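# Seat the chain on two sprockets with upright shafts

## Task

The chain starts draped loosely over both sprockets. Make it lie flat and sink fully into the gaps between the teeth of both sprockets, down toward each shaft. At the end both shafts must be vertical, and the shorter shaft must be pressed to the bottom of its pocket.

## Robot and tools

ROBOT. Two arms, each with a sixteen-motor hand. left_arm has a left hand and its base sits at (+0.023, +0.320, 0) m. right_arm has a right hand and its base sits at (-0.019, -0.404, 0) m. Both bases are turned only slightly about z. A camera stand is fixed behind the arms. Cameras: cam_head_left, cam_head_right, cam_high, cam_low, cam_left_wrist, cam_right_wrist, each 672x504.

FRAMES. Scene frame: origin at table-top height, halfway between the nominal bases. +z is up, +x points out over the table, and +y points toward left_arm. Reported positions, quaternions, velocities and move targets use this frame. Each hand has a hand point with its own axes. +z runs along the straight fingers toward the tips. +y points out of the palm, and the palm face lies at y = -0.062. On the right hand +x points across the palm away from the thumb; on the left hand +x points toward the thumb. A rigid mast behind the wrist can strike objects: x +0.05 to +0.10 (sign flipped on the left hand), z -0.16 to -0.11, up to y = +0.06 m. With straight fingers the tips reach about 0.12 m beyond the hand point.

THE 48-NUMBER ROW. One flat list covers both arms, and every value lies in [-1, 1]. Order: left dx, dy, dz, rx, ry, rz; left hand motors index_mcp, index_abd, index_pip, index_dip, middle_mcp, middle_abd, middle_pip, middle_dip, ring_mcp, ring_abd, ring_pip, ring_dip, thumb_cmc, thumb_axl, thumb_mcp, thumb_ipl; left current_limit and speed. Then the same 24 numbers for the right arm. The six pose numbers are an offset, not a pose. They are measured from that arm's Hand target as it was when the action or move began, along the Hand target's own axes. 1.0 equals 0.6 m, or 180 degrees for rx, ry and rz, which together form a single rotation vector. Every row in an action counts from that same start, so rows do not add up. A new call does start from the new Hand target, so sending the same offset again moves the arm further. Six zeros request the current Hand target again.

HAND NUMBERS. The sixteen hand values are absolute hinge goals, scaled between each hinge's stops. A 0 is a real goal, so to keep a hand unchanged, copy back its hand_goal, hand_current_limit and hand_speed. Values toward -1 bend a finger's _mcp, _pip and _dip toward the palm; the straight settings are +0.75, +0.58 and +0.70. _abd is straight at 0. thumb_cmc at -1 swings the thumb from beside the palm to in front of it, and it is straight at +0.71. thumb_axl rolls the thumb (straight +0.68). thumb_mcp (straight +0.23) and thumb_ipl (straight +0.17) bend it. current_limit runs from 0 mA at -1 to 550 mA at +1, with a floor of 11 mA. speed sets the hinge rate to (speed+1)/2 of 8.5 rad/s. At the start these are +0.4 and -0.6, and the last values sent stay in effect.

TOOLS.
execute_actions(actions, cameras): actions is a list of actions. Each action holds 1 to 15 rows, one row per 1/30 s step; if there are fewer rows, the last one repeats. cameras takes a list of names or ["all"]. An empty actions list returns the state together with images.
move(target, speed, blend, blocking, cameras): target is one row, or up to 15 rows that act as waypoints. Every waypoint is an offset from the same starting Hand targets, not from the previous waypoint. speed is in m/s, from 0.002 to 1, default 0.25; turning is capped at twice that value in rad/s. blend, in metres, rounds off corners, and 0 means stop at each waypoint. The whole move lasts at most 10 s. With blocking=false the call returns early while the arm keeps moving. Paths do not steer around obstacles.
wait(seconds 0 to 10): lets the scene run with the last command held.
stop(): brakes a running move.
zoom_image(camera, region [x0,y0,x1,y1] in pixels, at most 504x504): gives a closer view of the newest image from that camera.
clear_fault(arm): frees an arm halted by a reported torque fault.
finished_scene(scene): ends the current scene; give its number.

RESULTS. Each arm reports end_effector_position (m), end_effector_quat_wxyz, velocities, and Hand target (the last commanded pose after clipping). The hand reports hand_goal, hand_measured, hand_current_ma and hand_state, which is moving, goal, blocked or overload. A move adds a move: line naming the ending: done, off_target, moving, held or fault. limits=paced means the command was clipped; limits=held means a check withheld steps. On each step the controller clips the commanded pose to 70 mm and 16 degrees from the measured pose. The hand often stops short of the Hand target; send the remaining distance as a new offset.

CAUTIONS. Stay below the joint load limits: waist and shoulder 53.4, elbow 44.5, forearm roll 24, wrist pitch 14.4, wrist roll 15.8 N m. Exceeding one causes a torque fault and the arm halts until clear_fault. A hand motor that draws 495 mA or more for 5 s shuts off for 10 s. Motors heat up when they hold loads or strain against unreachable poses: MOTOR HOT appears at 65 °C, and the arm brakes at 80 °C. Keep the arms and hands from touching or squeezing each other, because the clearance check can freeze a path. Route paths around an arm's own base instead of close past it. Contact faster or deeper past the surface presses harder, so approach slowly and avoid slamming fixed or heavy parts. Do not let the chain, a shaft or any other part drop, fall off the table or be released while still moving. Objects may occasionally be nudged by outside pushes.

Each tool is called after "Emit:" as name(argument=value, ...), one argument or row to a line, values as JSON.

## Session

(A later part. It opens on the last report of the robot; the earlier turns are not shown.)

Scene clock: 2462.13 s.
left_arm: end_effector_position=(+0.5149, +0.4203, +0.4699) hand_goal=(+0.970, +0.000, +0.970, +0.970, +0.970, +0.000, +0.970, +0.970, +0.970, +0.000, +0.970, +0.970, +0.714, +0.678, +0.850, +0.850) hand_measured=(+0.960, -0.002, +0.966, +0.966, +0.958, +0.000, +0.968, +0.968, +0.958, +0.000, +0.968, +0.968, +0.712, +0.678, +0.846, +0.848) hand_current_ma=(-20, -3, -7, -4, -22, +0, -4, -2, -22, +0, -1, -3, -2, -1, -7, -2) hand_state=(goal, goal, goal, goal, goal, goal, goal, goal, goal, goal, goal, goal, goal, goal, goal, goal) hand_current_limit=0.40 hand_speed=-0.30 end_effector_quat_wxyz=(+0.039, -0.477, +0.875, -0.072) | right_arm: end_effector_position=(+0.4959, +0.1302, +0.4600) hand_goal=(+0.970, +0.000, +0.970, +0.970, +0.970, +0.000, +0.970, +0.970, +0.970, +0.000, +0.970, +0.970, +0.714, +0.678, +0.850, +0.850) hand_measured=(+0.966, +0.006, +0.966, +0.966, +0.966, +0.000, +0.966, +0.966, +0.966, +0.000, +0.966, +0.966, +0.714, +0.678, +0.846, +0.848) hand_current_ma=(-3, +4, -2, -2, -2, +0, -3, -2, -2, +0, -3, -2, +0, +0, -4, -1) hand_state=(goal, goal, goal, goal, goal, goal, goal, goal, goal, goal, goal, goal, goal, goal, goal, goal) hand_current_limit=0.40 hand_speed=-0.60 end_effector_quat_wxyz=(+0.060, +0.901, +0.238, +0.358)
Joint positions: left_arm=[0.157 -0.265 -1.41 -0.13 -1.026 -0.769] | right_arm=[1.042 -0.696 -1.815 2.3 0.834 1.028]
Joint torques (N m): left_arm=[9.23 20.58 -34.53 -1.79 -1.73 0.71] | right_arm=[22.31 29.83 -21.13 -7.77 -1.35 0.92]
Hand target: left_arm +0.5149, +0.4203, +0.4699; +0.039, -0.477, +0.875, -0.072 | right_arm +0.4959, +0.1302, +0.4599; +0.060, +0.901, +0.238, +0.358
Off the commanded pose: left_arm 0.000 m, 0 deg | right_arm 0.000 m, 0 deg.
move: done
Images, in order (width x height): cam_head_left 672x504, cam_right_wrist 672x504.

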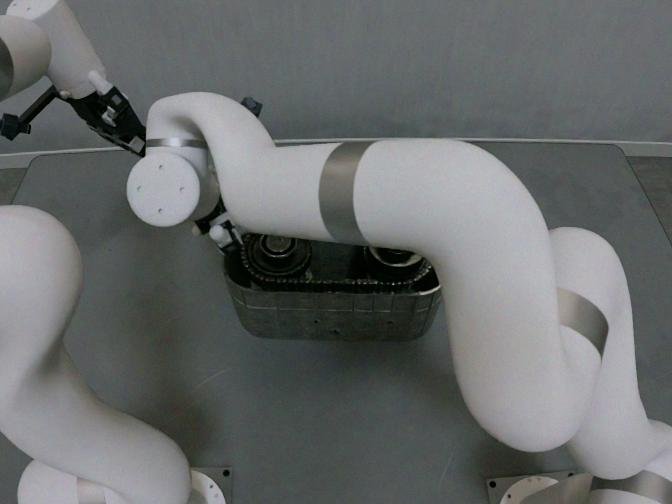

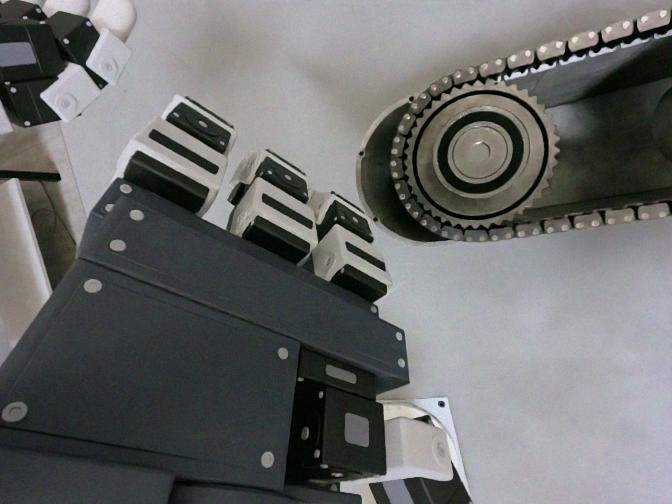

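Emit:
zoom_image(
  camera="cam_right_wrist",
  region=[380, 65, 580, 245],
)

Emit:
zoom_image(
  camera="cam_right_wrist",
  region=[385, 70, 485, 160],
)

Emit:
zoom_image(
  camera="cam_right_wrist",
  region=[385, 155, 485, 245],
)

Emit:
zoom_image(
  camera="cam_right_wrist",
  region=[480, 70, 580, 160],
)

Emit:
zoom_image(
  camera="cam_right_wrist",
  region=[480, 155, 580, 245],
)

Scaled by 2.520.

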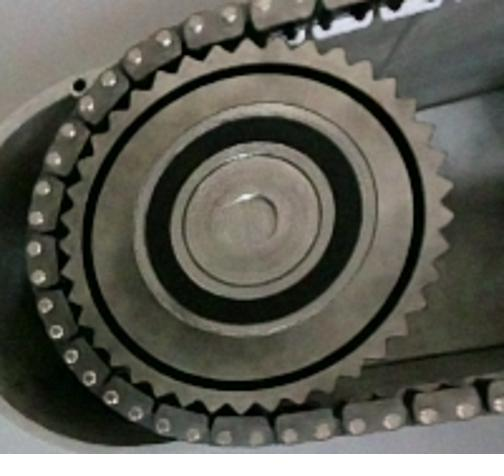

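Scaled by 5.040.

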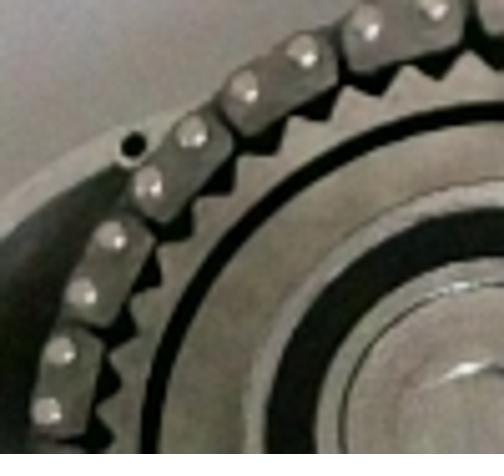

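Scaled by 5.040.

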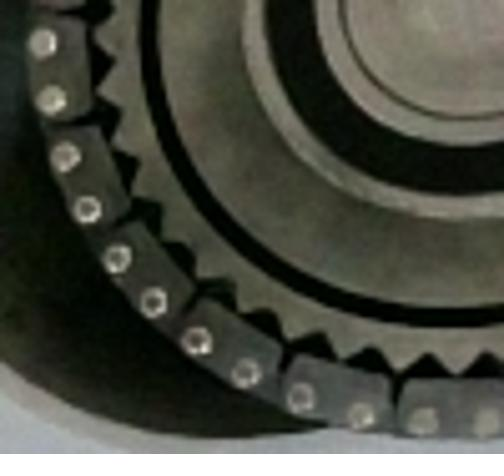

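Scaled by 5.040.

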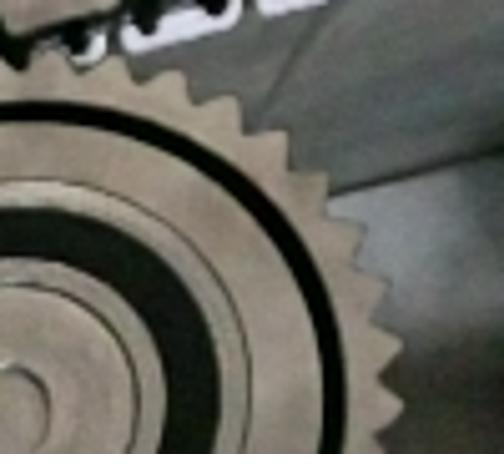

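Scaled by 5.040.

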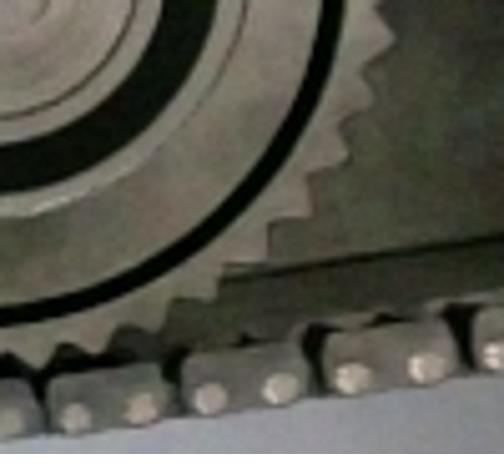

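Emit:
move(
  target=[
    [0,0,0,0,0,0,0.97,0,0.97,0.97,0.97,0,0.97,0.97,0.97,0,0.97,0.97,0.714,0.678,0.85,0.85,0.4,-0.3, 0.1435,0.0653,-0.1715,0,0,0,0.97,0,0.97,0.97,0.97,0,0.97,0.97,0.97,0,0.97,0.97,0.714,0.678,0.85,0.85,0.4,-0.6],
    [0,0,0,0,0,0,0.97,0,0.97,0.97,0.97,0,0.97,0.97,0.97,0,0.97,0.97,0.714,0.678,0.85,0.85,0.4,-0.3, -0.0405,0.4073,-0.1953,0,0,0,0.97,0,0.97,0.97,0.97,0,0.97,0.97,0.97,0,0.97,0.97,0.714,0.678,0.85,0.85,0.4,-0.6],
  ],
  speed=0.28,
  blend=0.05,
  cameras=["cam_right_wrist"],
)

Emit:
zoom_image(
  camera="cam_right_wrist",
  region=[400, 50, 600, 250],
)

Scene clock: 2493.97 s.
left_arm: end_effector_position=(+0.5149, +0.4203, +0.4699) hand_goal=(+0.970, +0.000, +0.970, +0.970, +0.970, +0.000, +0.970, +0.970, +0.970, +0.000, +0.970, +0.970, +0.714, +0.678, +0.850, +0.850) hand_measured=(+0.960, -0.002, +0.966, +0.966, +0.958, +0.000, +0.968, +0.968, +0.958, +0.000, +0.968, +0.968, +0.712, +0.678, +0.846, +0.848) hand_current_ma=(-20, -3, -7, -4, -22, +0, -4, -2, -22, +0, -1, -3, -2, -1, -7, -2) hand_state=(goal, goal, goal, goal, goal, goal, goal, goal, goal, goal, goal, goal, goal, goal, goal, goal) hand_current_limit=0.40 hand_speed=-0.30 end_effector_quat_wxyz=(+0.039, -0.477, +0.875, -0.072) | right_arm: end_effector_position=(+0.4962, -0.1035, +0.5993) hand_goal=(+0.970, +0.000, +0.970, +0.970, +0.970, +0.000, +0.970, +0.970, +0.970, +0.000, +0.970, +0.970, +0.714, +0.678, +0.850, +0.850) hand_measured=(+0.966, +0.006, +0.966, +0.966, +0.966, +0.000, +0.966, +0.966, +0.968, +0.000, +0.966, +0.966, +0.714, +0.678, +0.846, +0.848) hand_current_ma=(-2, +4, -2, -2, -2, +0, -3, -2, -2, +0, -3, -2, +0, +0, -4, -1) hand_state=(goal, goal, goal, goal, goal, goal, goal, goal, goal, goal, goal, goal, goal, goal, goal, goal) hand_current_limit=0.40 hand_speed=-0.60 end_effector_quat_wxyz=(+0.060, +0.901, +0.238, +0.358)
Joint positions: left_arm=[0.157 -0.265 -1.41 -0.13 -1.026 -0.769] | right_arm=[0.811 -0.15 -1.387 2.44 0.768 0.701]
Joint torques (N m): left_arm=[8.45 20.32 -34.28 -1.97 -1.57 0.64] | right_arm=[-22.02 31.55 -20.27 3.74 -1.58 -1.12]
Hand target: left_arm +0.5149, +0.4203, +0.4699; +0.039, -0.477, +0.875, -0.072 | right_arm +0.4962, -0.1036, +0.5993; +0.060, +0.901, +0.238, +0.358
Off the commanded pose: left_arm 0.000 m, 0 deg | right_arm 0.000 m, 0 deg.
move: done
Images, in order (width x height): cam_right_wrist 672x504.

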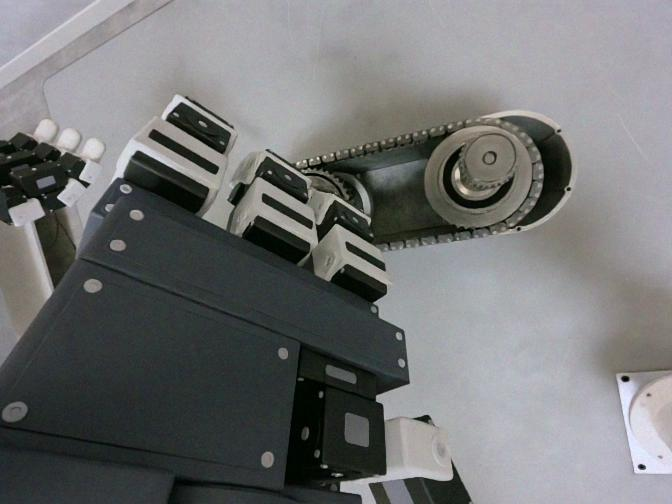

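Scaled by 2.520.

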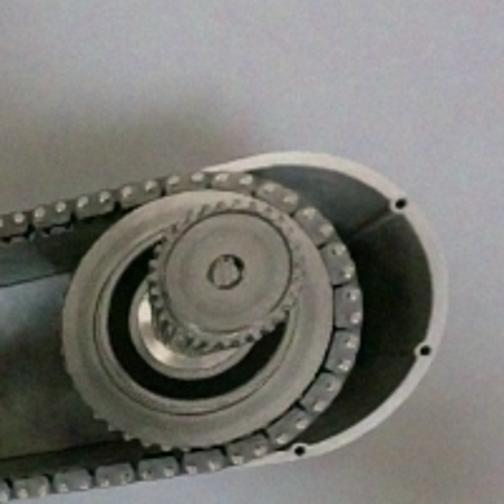

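Emit:
zoom_image(
  camera="cam_right_wrist",
  region=[470, 100, 590, 240],
)

Emit:
zoom_image(
  camera="cam_right_wrist",
  region=[410, 190, 520, 260],
)

Emit:
zoom_image(
  camera="cam_right_wrist",
  region=[290, 100, 600, 260],
)

Scaled by 3.600.

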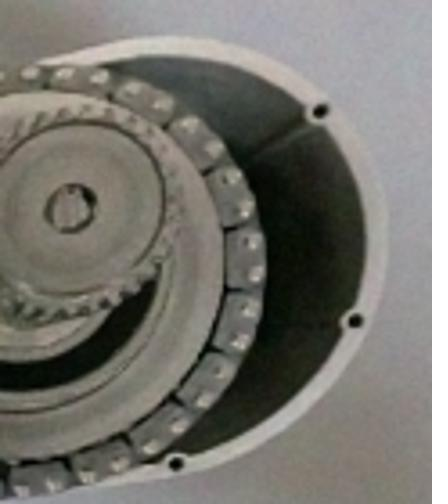

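Scaled by 4.582.

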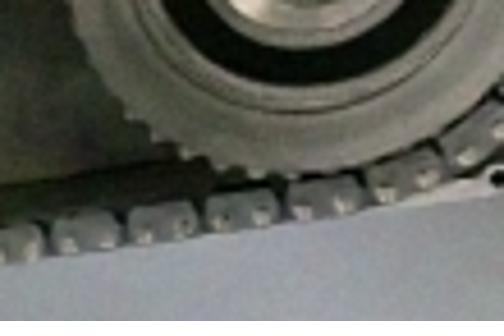

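Scaled by 1.626.

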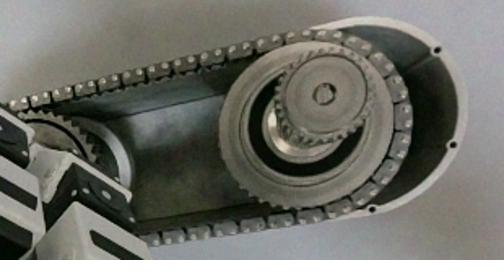

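Emit:
move(
  target=[0.1795,-0.0575,0.2122,-0.0479,0.0259,0.3170,-0.97,0,-0.153,0.55,-0.96,0,-0.153,0.55,-0.72,0,-0.43,0.08,0.714,0.678,0.226,0.168,0.4,-0.3, 0,0,0,0,0,0,0.97,0,0.97,0.97,0.97,0,0.97,0.97,0.97,0,0.97,0.97,0.714,0.678,0.85,0.85,0.4,-0.6],
  speed=0.25,
  cameras=["cam_left_wrist","cam_high","cam_low"],
)

Scene clock: 2586.20 s.
left_arm: end_effector_position=(+0.5029, +0.3000, +0.3499) hand_goal=(-0.970, +0.000, -0.152, +0.550, -0.960, +0.000, -0.152, +0.550, -0.720, +0.000, -0.430, +0.080, +0.714, +0.678, +0.226, +0.168) hand_measured=(-0.954, -0.002, -0.148, +0.552, -0.942, +0.000, -0.148, +0.552, -0.702, +0.000, -0.428, +0.082, +0.712, +0.678, +0.224, +0.168) hand_current_ma=(+37, -3, +5, +4, +40, +0, +4, +3, +43, +0, +3, +3, -2, -1, -4, +1) hand_state=(goal, goal, goal, goal, goal, goal, goal, goal, goal, goal, goal, goal, goal, goal, goal, goal) hand_current_limit=0.40 hand_speed=-0.30 end_effector_quat_wxyz=(+0.000, -0.001, +1.000, +0.000) | right_arm: end_effector_position=(+0.4962, -0.1036, +0.5993) hand_goal=(+0.970, +0.000, +0.970, +0.970, +0.970, +0.000, +0.970, +0.970, +0.970, +0.000, +0.970, +0.970, +0.714, +0.678, +0.850, +0.850) hand_measured=(+0.966, +0.006, +0.966, +0.966, +0.966, +0.000, +0.966, +0.966, +0.968, +0.000, +0.966, +0.966, +0.714, +0.678, +0.846, +0.848) hand_current_ma=(-2, +4, -2, -2, -2, +0, -3, -2, -2, +0, -3, -2, +0, +0, -4, -1) hand_state=(goal, goal, goal, goal, goal, goal, goal, goal, goal, goal, goal, goal, goal, goal, goal, goal) hand_current_limit=0.40 hand_speed=-0.60 end_effector_quat_wxyz=(+0.060, +0.901, +0.238, +0.358)
Joint positions: left_arm=[-0.219 -0.248 -1.089 0.001 -0.84 -0.208] | right_arm=[0.811 -0.15 -1.387 2.44 0.768 0.701]
Joint torques (N m): left_arm=[-9.04 18.41 -18.89 3.46 2.03 0.93] | right_arm=[-22.42 31.58 -19.7 4.64 -1.52 -1.04]
Hand target: left_arm +0.5028, +0.3000, +0.3499; +0.000, -0.001, +1.000, +0.000 | right_arm +0.4962, -0.1036, +0.5993; +0.060, +0.901, +0.238, +0.358
Off the commanded pose: left_arm 0.000 m, 0 deg | right_arm 0.000 m, 0 deg.
move: done
Images, in order (width x height): cam_high 672x504, cam_low 672x504, cam_left_wrist 672x504.

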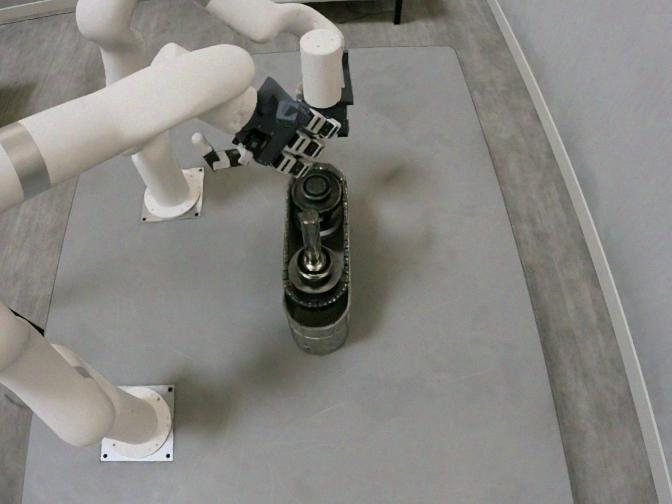

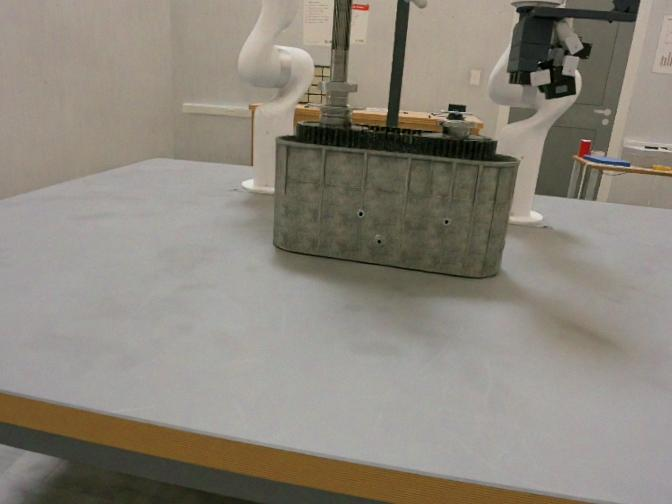

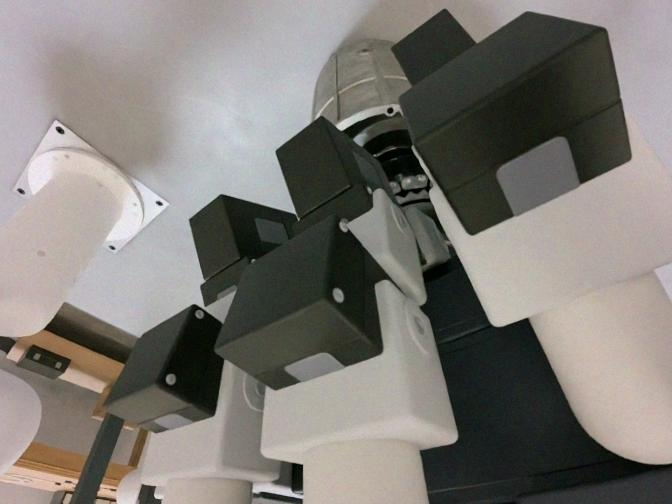

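Emit:
zoom_image(
  camera="cam_low",
  region=[470, 0, 610, 120],
)

Scaled by 3.600.

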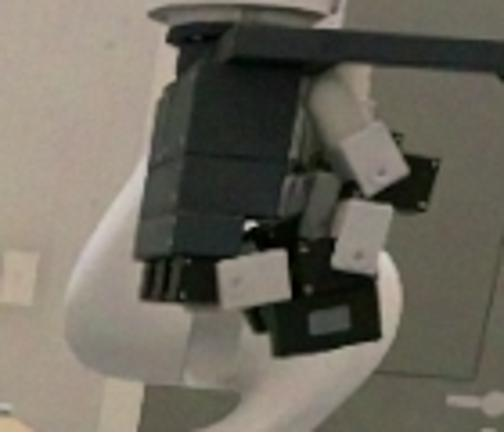

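Emit:
move(
  target=[0.0367,0.025,0.15,0,0,0,-0.97,0,-0.153,0.55,-0.96,0,-0.153,0.55,-0.93,0,0.576,0.696,0.714,0.678,0.226,0.168,0.4,-0.3, 0,0,0,0,0,0,0.97,0,0.97,0.97,0.97,0,0.97,0.97,0.97,0,0.97,0.97,0.714,0.678,0.85,0.85,0.4,-0.6],
  speed=0.15,
  cameras=["cam_left_wrist","cam_high","cam_low"],
)

Emit:
zoom_image(
  camera="cam_low",
  region=[430, 40, 570, 180],
)

Emit:
zoom_image(
  camera="cam_high",
  region=[260, 100, 380, 220],
)

Scene clock: 2622.03 s.
left_arm: end_effector_position=(+0.4809, +0.3150, +0.2599) hand_goal=(-0.970, +0.000, -0.152, +0.550, -0.960, +0.000, -0.152, +0.550, -0.930, +0.000, +0.576, +0.696, +0.714, +0.678, +0.226, +0.168) hand_measured=(-0.954, -0.002, -0.148, +0.552, -0.944, +0.000, -0.148, +0.552, -0.724, +0.000, -0.400, +0.102, +0.712, +0.678, +0.224, +0.168) hand_current_ma=(+33, -3, +5, +4, +36, +0, +4, +3, +385, +0, -385, -385, -2, -1, -4, +1) hand_state=(goal, goal, goal, goal, goal, goal, goal, goal, blocked, goal, blocked, blocked, goal, goal, goal, goal) hand_current_limit=0.40 hand_speed=-0.30 end_effector_quat_wxyz=(+0.000, -0.001, +1.000, +0.000) | right_arm: end_effector_position=(+0.4962, -0.1036, +0.5993) hand_goal=(+0.970, +0.000, +0.970, +0.970, +0.970, +0.000, +0.970, +0.970, +0.970, +0.000, +0.970, +0.970, +0.714, +0.678, +0.850, +0.850) hand_measured=(+0.966, +0.006, +0.966, +0.966, +0.966, +0.000, +0.966, +0.966, +0.968, +0.000, +0.966, +0.966, +0.714, +0.678, +0.846, +0.848) hand_current_ma=(-2, +4, -2, -2, -2, +0, -3, -2, -2, +0, -3, -2, +0, +0, -4, -1) hand_state=(goal, goal, goal, goal, goal, goal, goal, goal, goal, goal, goal, goal, goal, goal, goal, goal) hand_current_limit=0.40 hand_speed=-0.60 end_effector_quat_wxyz=(+0.060, +0.901, +0.238, +0.358)
Joint positions: left_arm=[-0.198 -0.304 -0.933 0.001 -0.628 -0.187] | right_arm=[0.811 -0.15 -1.387 2.44 0.768 0.701]
Joint torques (N m): left_arm=[8.76 19.09 -16.43 3.56 1.93 0.78] | right_arm=[-22.05 33.3 -19.42 4.2 -1.4 -0.98]
Hand target: left_arm +0.4809, +0.3150, +0.2599; +0.000, -0.001, +1.000, +0.000 | right_arm +0.4962, -0.1036, +0.5993; +0.060, +0.901, +0.238, +0.358
Off the commanded pose: left_arm 0.000 m, 0 deg | right_arm 0.000 m, 0 deg.
move: done
Images, in order (width x height): cam_high 672x504, cam_low 672x504, cam_left_wrist 672x504.

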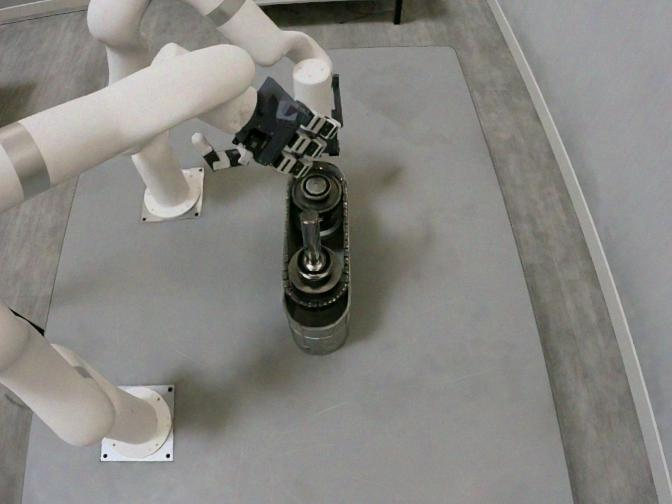

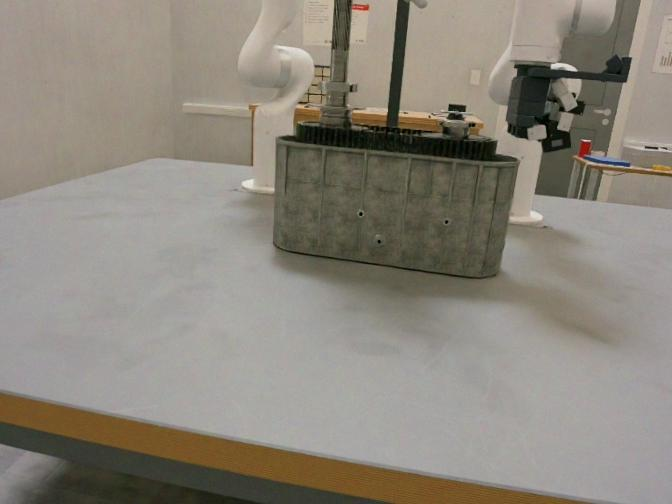

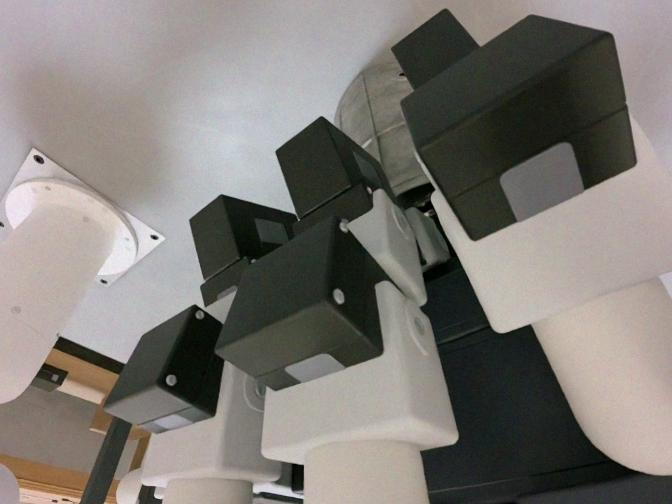

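Scaled by 3.600.

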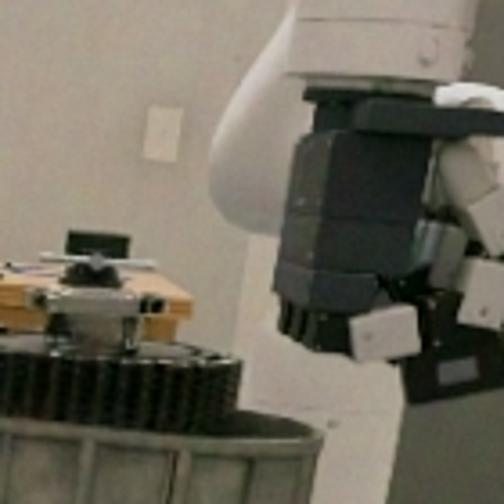

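Scaled by 4.200.

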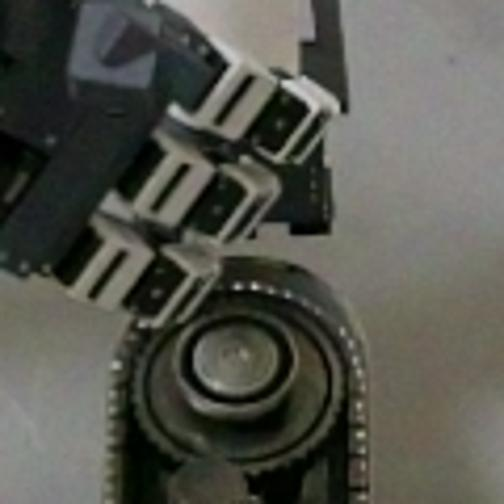

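Emit:
move(
  target=[
    [0,0.0,0,0.0444,0,0,-0.97,0,-0.153,0.55,-0.96,0,-0.153,0.55,-0.72,0,-0.43,0.08,0.714,0.678,0.226,0.168,0.4,-0.3, 0,0,0,0,0,0,0.97,0,0.97,0.97,0.97,0,0.97,0.97,0.97,0,0.97,0.97,0.714,0.678,0.85,0.85,0.4,-0.6],
    [0,-0.0167,0.07,0.0444,0,0,-0.97,0,-0.153,0.55,-0.96,0,-0.153,0.55,-0.72,0,-0.43,0.08,0.714,0.678,0.226,0.168,0.4,-0.3, 0,0,0,0,0,0,0.97,0,0.97,0.97,0.97,0,0.97,0.97,0.97,0,0.97,0.97,0.714,0.678,0.85,0.85,0.4,-0.6],
  ],
  speed=0.1,
  cameras=["cam_left_wrist","cam_high","cam_low"],
)

Emit:
zoom_image(
  camera="cam_low",
  region=[430, 40, 570, 180],
)

Emit:
zoom_image(
  camera="cam_high",
  region=[260, 100, 380, 220],
)

Scene clock: 2649.07 s.
left_arm: end_effector_position=(+0.4809, +0.3050, +0.2179) hand_goal=(-0.970, +0.000, -0.152, +0.550, -0.960, +0.000, -0.152, +0.550, -0.720, +0.000, -0.430, +0.080, +0.714, +0.678, +0.226, +0.168) hand_measured=(-0.954, -0.002, -0.148, +0.552, -0.944, +0.000, -0.148, +0.552, -0.704, +0.000, -0.432, +0.076, +0.712, +0.678, +0.224, +0.168) hand_current_ma=(+33, -3, +5, +4, +36, +0, +4, +3, +38, +0, -2, -4, -2, -1, -4, +1) hand_state=(goal, goal, goal, goal, goal, goal, goal, goal, goal, goal, goal, goal, goal, goal, goal, goal) hand_current_limit=0.40 hand_speed=-0.30 end_effector_quat_wxyz=(+0.000, -0.001, +0.998, -0.070) | right_arm: end_effector_position=(+0.4962, -0.1036, +0.5993) hand_goal=(+0.970, +0.000, +0.970, +0.970, +0.970, +0.000, +0.970, +0.970, +0.970, +0.000, +0.970, +0.970, +0.714, +0.678, +0.850, +0.850) hand_measured=(+0.966, +0.006, +0.966, +0.966, +0.966, +0.000, +0.966, +0.966, +0.968, +0.000, +0.966, +0.966, +0.714, +0.678, +0.846, +0.848) hand_current_ma=(-2, +4, -2, -2, -2, +0, -3, -2, -2, +0, -3, -2, +0, +0, -4, -1) hand_state=(goal, goal, goal, goal, goal, goal, goal, goal, goal, goal, goal, goal, goal, goal, goal, goal) hand_current_limit=0.40 hand_speed=-0.60 end_effector_quat_wxyz=(+0.060, +0.901, +0.238, +0.358)
Joint positions: left_arm=[-0.155 -0.349 -0.904 -0.265 -0.55 0.083] | right_arm=[0.811 -0.15 -1.387 2.44 0.768 0.701]
Joint torques (N m): left_arm=[-8.87 19.5 -15.47 -1.99 2.12 0.87] | right_arm=[-19.98 32.14 -19.01 3.9 -1.68 -0.97]
Hand target: left_arm +0.4809, +0.3050, +0.2179; +0.000, -0.001, +0.998, -0.070 | right_arm +0.4962, -0.1036, +0.5993; +0.060, +0.901, +0.238, +0.358
Off the commanded pose: left_arm 0.000 m, 0 deg | right_arm 0.000 m, 0 deg.
move: done
Images, in order (width x height): cam_high 672x504, cam_low 672x504, cam_left_wrist 672x504.

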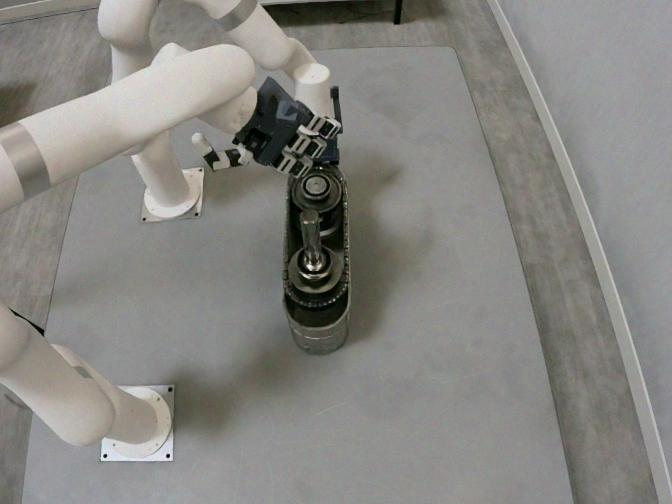

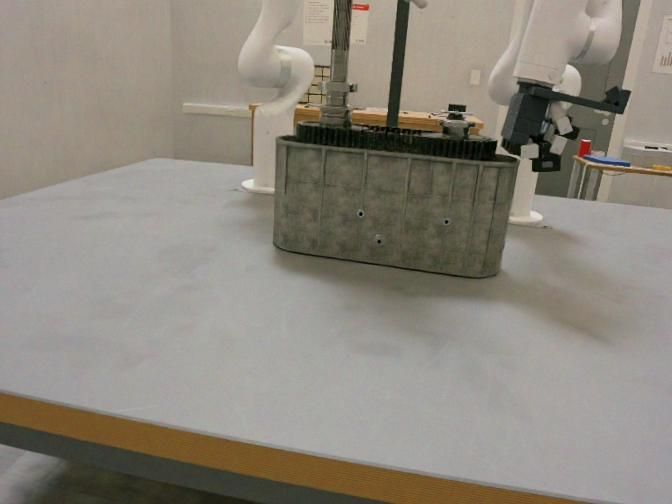

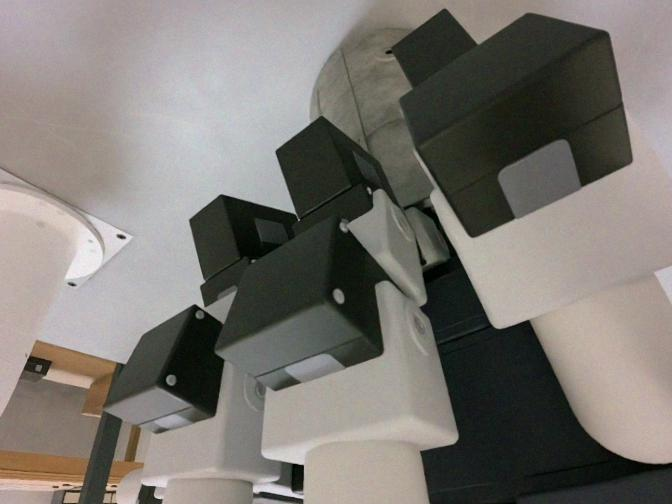

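Scaled by 3.600.

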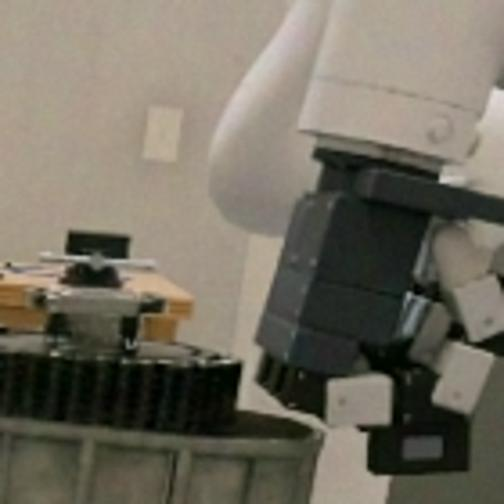

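Scaled by 4.200.

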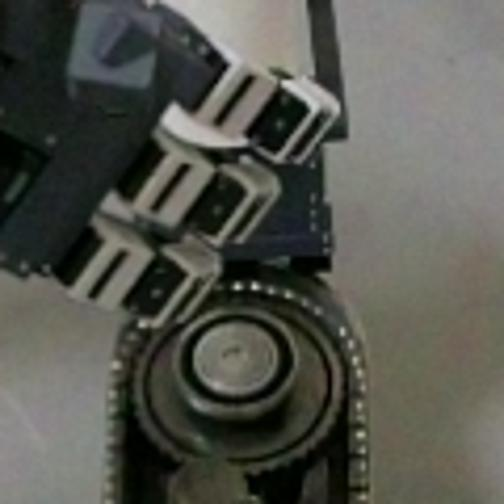

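Emit:
move(
  target=[0,-0.0167,0,0,0,0,-0.97,0,-0.153,0.55,-0.96,0,-0.153,0.55,-0.72,0,-0.43,0.08,0.714,0.678,0.226,0.168,0.4,-0.3, 0,0,0,0,0,0,0.97,0,0.97,0.97,0.97,0,0.97,0.97,0.97,0,0.97,0.97,0.714,0.678,0.85,0.85,0.4,-0.6],
  speed=0.03,
  cameras=["cam_high","cam_low"],
)

Emit:
zoom_image(
  camera="cam_low",
  region=[430, 80, 530, 180],
)

Scene clock: 2658.67 s.
left_arm: end_effector_position=(+0.4809, +0.2951, +0.2193) hand_goal=(-0.970, +0.000, -0.152, +0.550, -0.960, +0.000, -0.152, +0.550, -0.720, +0.000, -0.430, +0.080, +0.714, +0.678, +0.226, +0.168) hand_measured=(-0.954, -0.002, -0.148, +0.552, -0.944, +0.000, -0.148, +0.552, -0.704, +0.000, -0.432, +0.076, +0.712, +0.678, +0.224, +0.168) hand_current_ma=(+33, -3, +5, +4, +36, +0, +4, +3, +38, +0, -2, -4, -2, -1, -4, +1) hand_state=(goal, goal, goal, goal, goal, goal, goal, goal, goal, goal, goal, goal, goal, goal, goal, goal) hand_current_limit=0.40 hand_speed=-0.30 end_effector_quat_wxyz=(+0.000, -0.001, +0.998, -0.070) | right_arm: end_effector_position=(+0.4962, -0.1036, +0.5993) hand_goal=(+0.970, +0.000, +0.970, +0.970, +0.970, +0.000, +0.970, +0.970, +0.970, +0.000, +0.970, +0.970, +0.714, +0.678, +0.850, +0.850) hand_measured=(+0.966, +0.006, +0.966, +0.966, +0.966, +0.000, +0.966, +0.966, +0.968, +0.000, +0.966, +0.966, +0.714, +0.678, +0.846, +0.848) hand_current_ma=(-2, +4, -2, -2, -2, +0, -3, -2, -2, +0, -3, -2, +0, +0, -4, -1) hand_state=(goal, goal, goal, goal, goal, goal, goal, goal, goal, goal, goal, goal, goal, goal, goal, goal) hand_current_limit=0.40 hand_speed=-0.60 end_effector_quat_wxyz=(+0.060, +0.901, +0.238, +0.358)
Joint positions: left_arm=[-0.175 -0.35 -0.909 -0.264 -0.551 0.062] | right_arm=[0.811 -0.15 -1.387 2.44 0.768 0.701]
Joint torques (N m): left_arm=[-8.97 19.15 -30.15 3 -2.13 -1.04] | right_arm=[-20.71 32.2 -19.35 4.01 -1.58 -0.97]
Hand target: left_arm +0.4809, +0.2951, +0.2193; +0.000, -0.001, +0.998, -0.070 | right_arm +0.4962, -0.1036, +0.5993; +0.060, +0.901, +0.238, +0.358
Off the commanded pose: left_arm 0.000 m, 0 deg | right_arm 0.000 m, 0 deg.
move: done
Images, in order (width x height): cam_high 672x504, cam_low 672x504.

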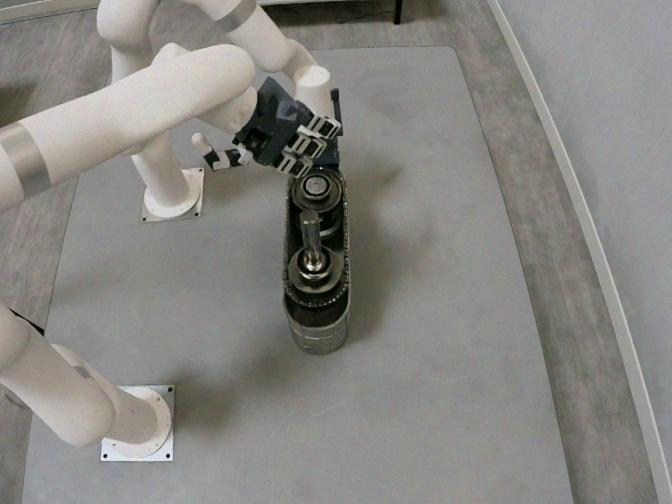

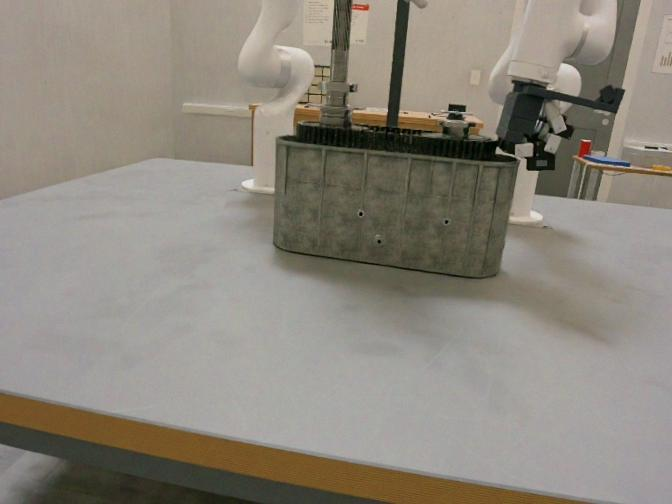

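Scaled by 5.040.

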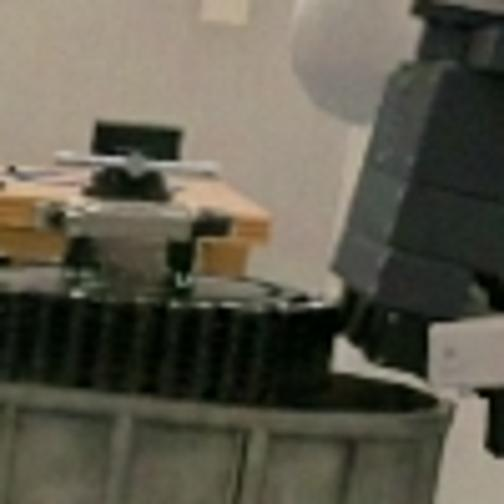

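Emit:
move(
  target=[0,-0.0079,0.0037,0,0,0,-0.97,0,-0.153,0.55,-0.96,0,-0.153,0.55,-0.72,0,-0.43,0.08,0.714,0.678,0.226,0.168,0.4,-0.3, 0,0,0,0,0,0,0.97,0,0.97,0.97,0.97,0,0.97,0.97,0.97,0,0.97,0.97,0.714,0.678,0.85,0.85,0.4,-0.6],
  speed=0.03,
  cameras=["cam_low"],
)

Emit:
zoom_image(
  camera="cam_low",
  region=[430, 80, 530, 180],
)

Scene clock: 2669.47 s.
left_arm: end_effector_position=(+0.4809, +0.2901, +0.2178) hand_goal=(-0.970, +0.000, -0.152, +0.550, -0.960, +0.000, -0.152, +0.550, -0.720, +0.000, -0.430, +0.080, +0.714, +0.678, +0.226, +0.168) hand_measured=(-0.954, -0.002, -0.148, +0.552, -0.944, +0.000, -0.148, +0.552, -0.704, +0.000, -0.432, +0.076, +0.712, +0.678, +0.224, +0.168) hand_current_ma=(+33, -3, +5, +4, +36, +0, +4, +3, +38, +0, -2, -4, -2, -1, -4, +1) hand_state=(goal, goal, goal, goal, goal, goal, goal, goal, goal, goal, goal, goal, goal, goal, goal, goal) hand_current_limit=0.40 hand_speed=-0.30 end_effector_quat_wxyz=(+0.000, -0.001, +0.998, -0.070) | right_arm: end_effector_position=(+0.4962, -0.1036, +0.5993) hand_goal=(+0.970, +0.000, +0.970, +0.970, +0.970, +0.000, +0.970, +0.970, +0.970, +0.000, +0.970, +0.970, +0.714, +0.678, +0.850, +0.850) hand_measured=(+0.966, +0.006, +0.966, +0.966, +0.966, +0.000, +0.966, +0.966, +0.968, +0.000, +0.966, +0.966, +0.714, +0.678, +0.846, +0.848) hand_current_ma=(-2, +4, -2, -2, -2, +0, -3, -2, -2, +0, -3, -2, +0, +0, -4, -1) hand_state=(goal, goal, goal, goal, goal, goal, goal, goal, goal, goal, goal, goal, goal, goal, goal, goal) hand_current_limit=0.40 hand_speed=-0.60 end_effector_quat_wxyz=(+0.060, +0.901, +0.238, +0.358)
Joint positions: left_arm=[-0.185 -0.354 -0.911 -0.265 -0.547 0.053] | right_arm=[0.811 -0.15 -1.387 2.44 0.768 0.701]
Joint torques (N m): left_arm=[-11.19 19.27 -30 -2.33 2.05 -1.11] | right_arm=[-20.29 31.51 -19.39 4.02 -1.48 -0.87]
Hand target: left_arm +0.4809, +0.2901, +0.2177; +0.000, -0.001, +0.998, -0.070 | right_arm +0.4962, -0.1036, +0.5993; +0.060, +0.901, +0.238, +0.358
Off the commanded pose: left_arm 0.000 m, 0 deg | right_arm 0.000 m, 0 deg.
move: done
Images, in order (width x height): cam_low 672x504.

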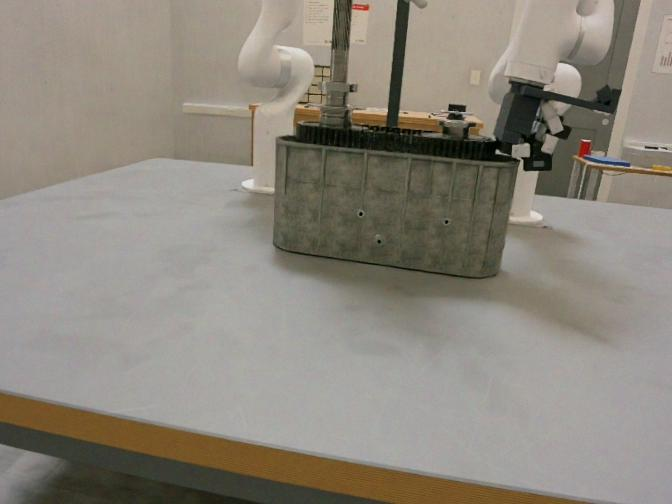

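Scaled by 5.040.

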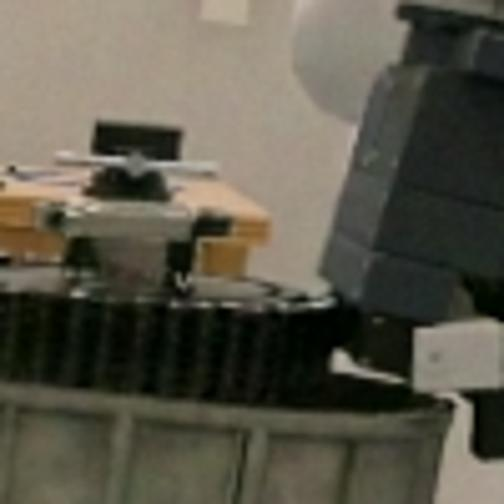

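Emit:
move(
  target=[0,-0.0063,0.0029,0,0,0,-0.97,0,-0.153,0.55,-0.96,0,-0.153,0.55,-0.72,0,-0.43,0.08,0.714,0.678,0.226,0.168,0.4,-0.3, 0,0,0,0,0,0,0.97,0,0.97,0.97,0.97,0,0.97,0.97,0.97,0,0.97,0.97,0.714,0.678,0.85,0.85,0.4,-0.6],
  speed=0.03,
  cameras=["cam_low"],
)

Emit:
zoom_image(
  camera="cam_low",
  region=[430, 80, 530, 180],
)

Scene clock: 2675.47 s.
left_arm: end_effector_position=(+0.4810, +0.2862, +0.2166) hand_goal=(-0.970, +0.000, -0.152, +0.550, -0.960, +0.000, -0.152, +0.550, -0.720, +0.000, -0.430, +0.080, +0.714, +0.678, +0.226, +0.168) hand_measured=(-0.954, -0.002, -0.148, +0.552, -0.944, +0.000, -0.148, +0.552, -0.704, +0.000, -0.432, +0.076, +0.712, +0.678, +0.224, +0.168) hand_current_ma=(+33, -3, +5, +4, +36, +0, +4, +3, +38, +0, -2, -4, -2, -1, -4, +1) hand_state=(goal, goal, goal, goal, goal, goal, goal, goal, goal, goal, goal, goal, goal, goal, goal, goal) hand_current_limit=0.40 hand_speed=-0.30 end_effector_quat_wxyz=(+0.001, -0.001, +0.998, -0.070) | right_arm: end_effector_position=(+0.4962, -0.1036, +0.5993) hand_goal=(+0.970, +0.000, +0.970, +0.970, +0.970, +0.000, +0.970, +0.970, +0.970, +0.000, +0.970, +0.970, +0.714, +0.678, +0.850, +0.850) hand_measured=(+0.966, +0.006, +0.966, +0.966, +0.966, +0.000, +0.966, +0.966, +0.968, +0.000, +0.966, +0.966, +0.714, +0.678, +0.846, +0.848) hand_current_ma=(-2, +4, -2, -2, -2, +0, -3, -2, -2, +0, -3, -2, +0, +0, -4, -1) hand_state=(goal, goal, goal, goal, goal, goal, goal, goal, goal, goal, goal, goal, goal, goal, goal, goal) hand_current_limit=0.40 hand_speed=-0.60 end_effector_quat_wxyz=(+0.060, +0.901, +0.238, +0.358)
Joint positions: left_arm=[-0.193 -0.357 -0.912 -0.266 -0.544 0.046] | right_arm=[0.811 -0.15 -1.387 2.44 0.768 0.701]
Joint torques (N m): left_arm=[-34.2 11.59 -25.81 -5.7 1.4 -1.18] | right_arm=[-19.39 31.62 -19.67 4.13 -1.42 -0.96]
Hand target: left_arm +0.4810, +0.2861, +0.2165; +0.000, -0.001, +0.998, -0.070 | right_arm +0.4962, -0.1036, +0.5993; +0.060, +0.901, +0.238, +0.358
Off the commanded pose: left_arm 0.000 m, 0 deg | right_arm 0.000 m, 0 deg.
move: done
Images, in order (width x height): cam_low 672x504.

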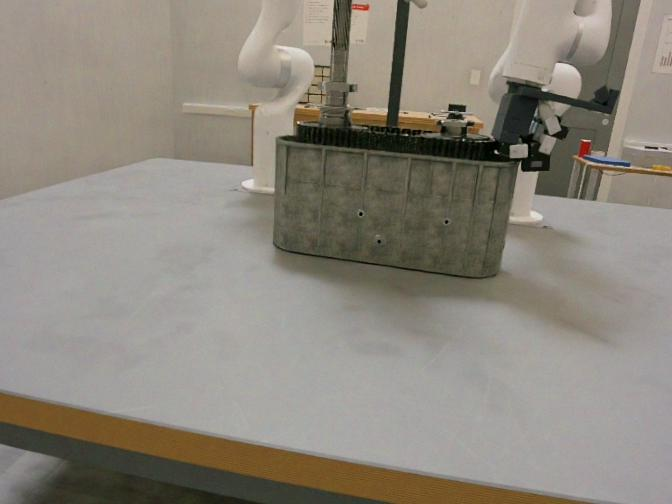

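Scaled by 5.040.

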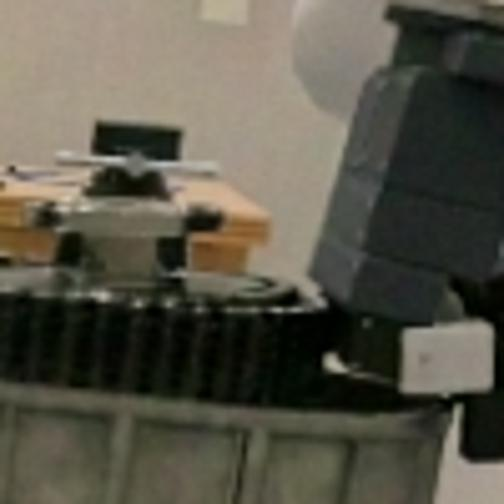

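Emit:
wait(
  seconds=0,
  cameras=["cam_high","cam_head_left","cam_head_right"],
)

Emit:
zoom_image(
  camera="cam_high",
  region=[280, 150, 360, 220],
)

Emit:
zoom_image(
  camera="cam_head_right",
  region=[210, 210, 310, 300],
)

Scene clock: 2686.43 s.
left_arm: end_effector_position=(+0.4810, +0.2861, +0.2165) hand_goal=(-0.970, +0.000, -0.152, +0.550, -0.960, +0.000, -0.152, +0.550, -0.720, +0.000, -0.430, +0.080, +0.714, +0.678, +0.226, +0.168) hand_measured=(-0.954, -0.002, -0.148, +0.552, -0.944, +0.000, -0.148, +0.552, -0.704, +0.000, -0.432, +0.076, +0.712, +0.678, +0.224, +0.168) hand_current_ma=(+33, -3, +5, +4, +36, +0, +4, +3, +38, +0, -2, -4, -2, -1, -4, +1) hand_state=(goal, goal, goal, goal, goal, goal, goal, goal, goal, goal, goal, goal, goal, goal, goal, goal) hand_current_limit=0.40 hand_speed=-0.30 end_effector_quat_wxyz=(+0.000, -0.001, +0.998, -0.070) | right_arm: end_effector_position=(+0.4962, -0.1036, +0.5993) hand_goal=(+0.970, +0.000, +0.970, +0.970, +0.970, +0.000, +0.970, +0.970, +0.970, +0.000, +0.970, +0.970, +0.714, +0.678, +0.850, +0.850) hand_measured=(+0.966, +0.006, +0.966, +0.966, +0.966, +0.000, +0.966, +0.966, +0.968, +0.000, +0.966, +0.966, +0.714, +0.678, +0.846, +0.848) hand_current_ma=(-2, +4, -2, -2, -2, +0, -3, -2, -2, +0, -3, -2, +0, +0, -4, -1) hand_state=(goal, goal, goal, goal, goal, goal, goal, goal, goal, goal, goal, goal, goal, goal, goal, goal) hand_current_limit=0.40 hand_speed=-0.60 end_effector_quat_wxyz=(+0.060, +0.901, +0.238, +0.358)
Joint positions: left_arm=[-0.193 -0.357 -0.912 -0.266 -0.544 0.046] | right_arm=[0.811 -0.15 -1.387 2.44 0.768 0.701]
Joint torques (N m): left_arm=[-36.52 9.86 -14.77 -6.35 0.25 -1.14] | right_arm=[-19.98 33.02 -20.36 4.61 -1.48 -1.02]
Hand target: left_arm +0.4810, +0.2861, +0.2165; +0.000, -0.001, +0.998, -0.070 | right_arm +0.4962, -0.1036, +0.5993; +0.060, +0.901, +0.238, +0.358
Off the commanded pose: left_arm 0.000 m, 0 deg | right_arm 0.000 m, 0 deg.
Images, in order (width x height): cam_head_left 672x504, cam_head_right 672x504, cam_high 672x504.

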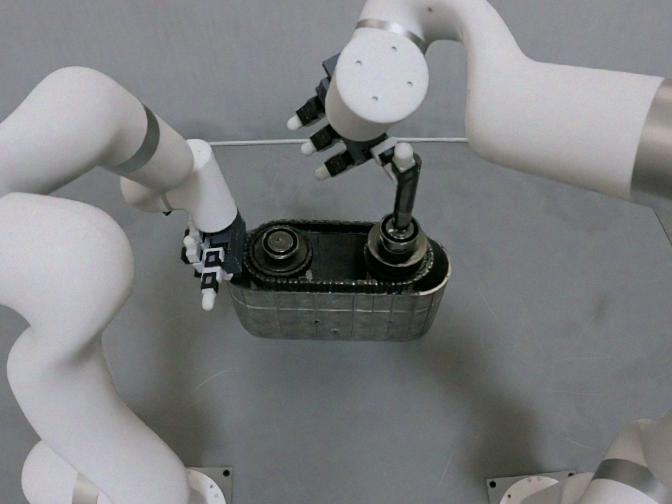

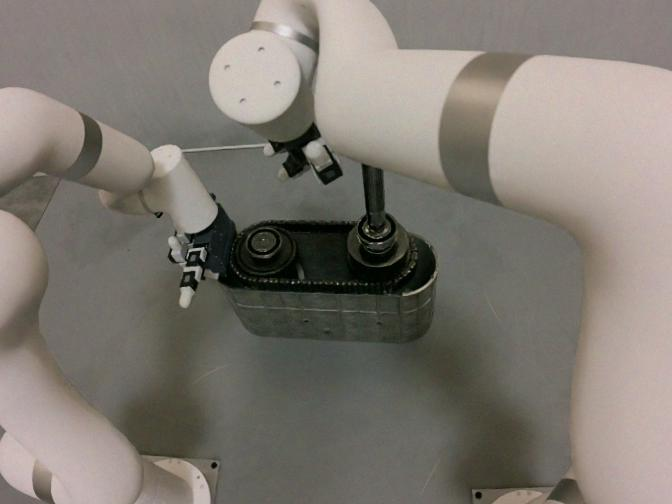

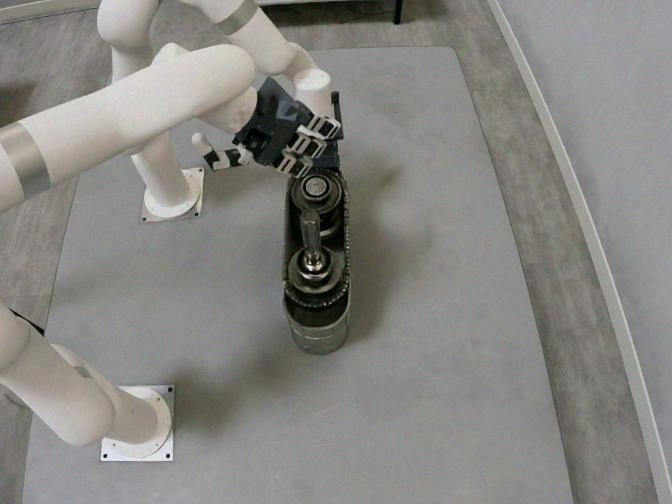

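Scaled by 6.300.

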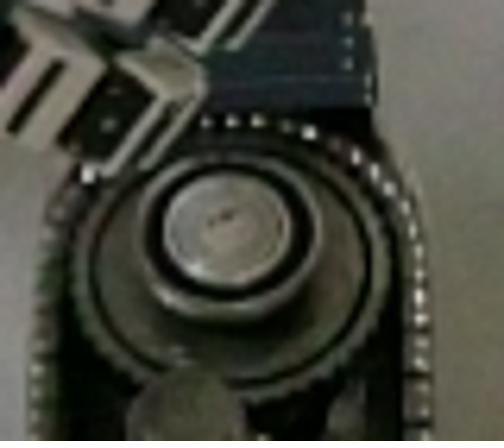

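Scaled by 5.040.

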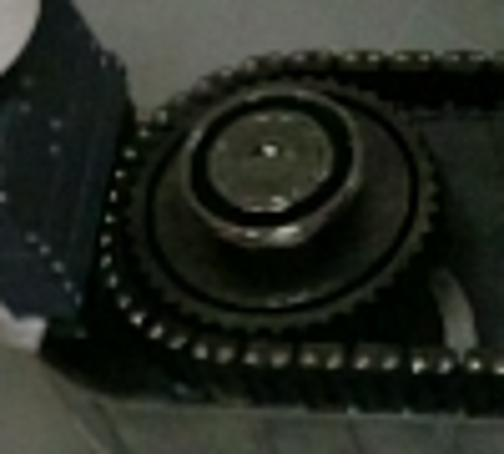

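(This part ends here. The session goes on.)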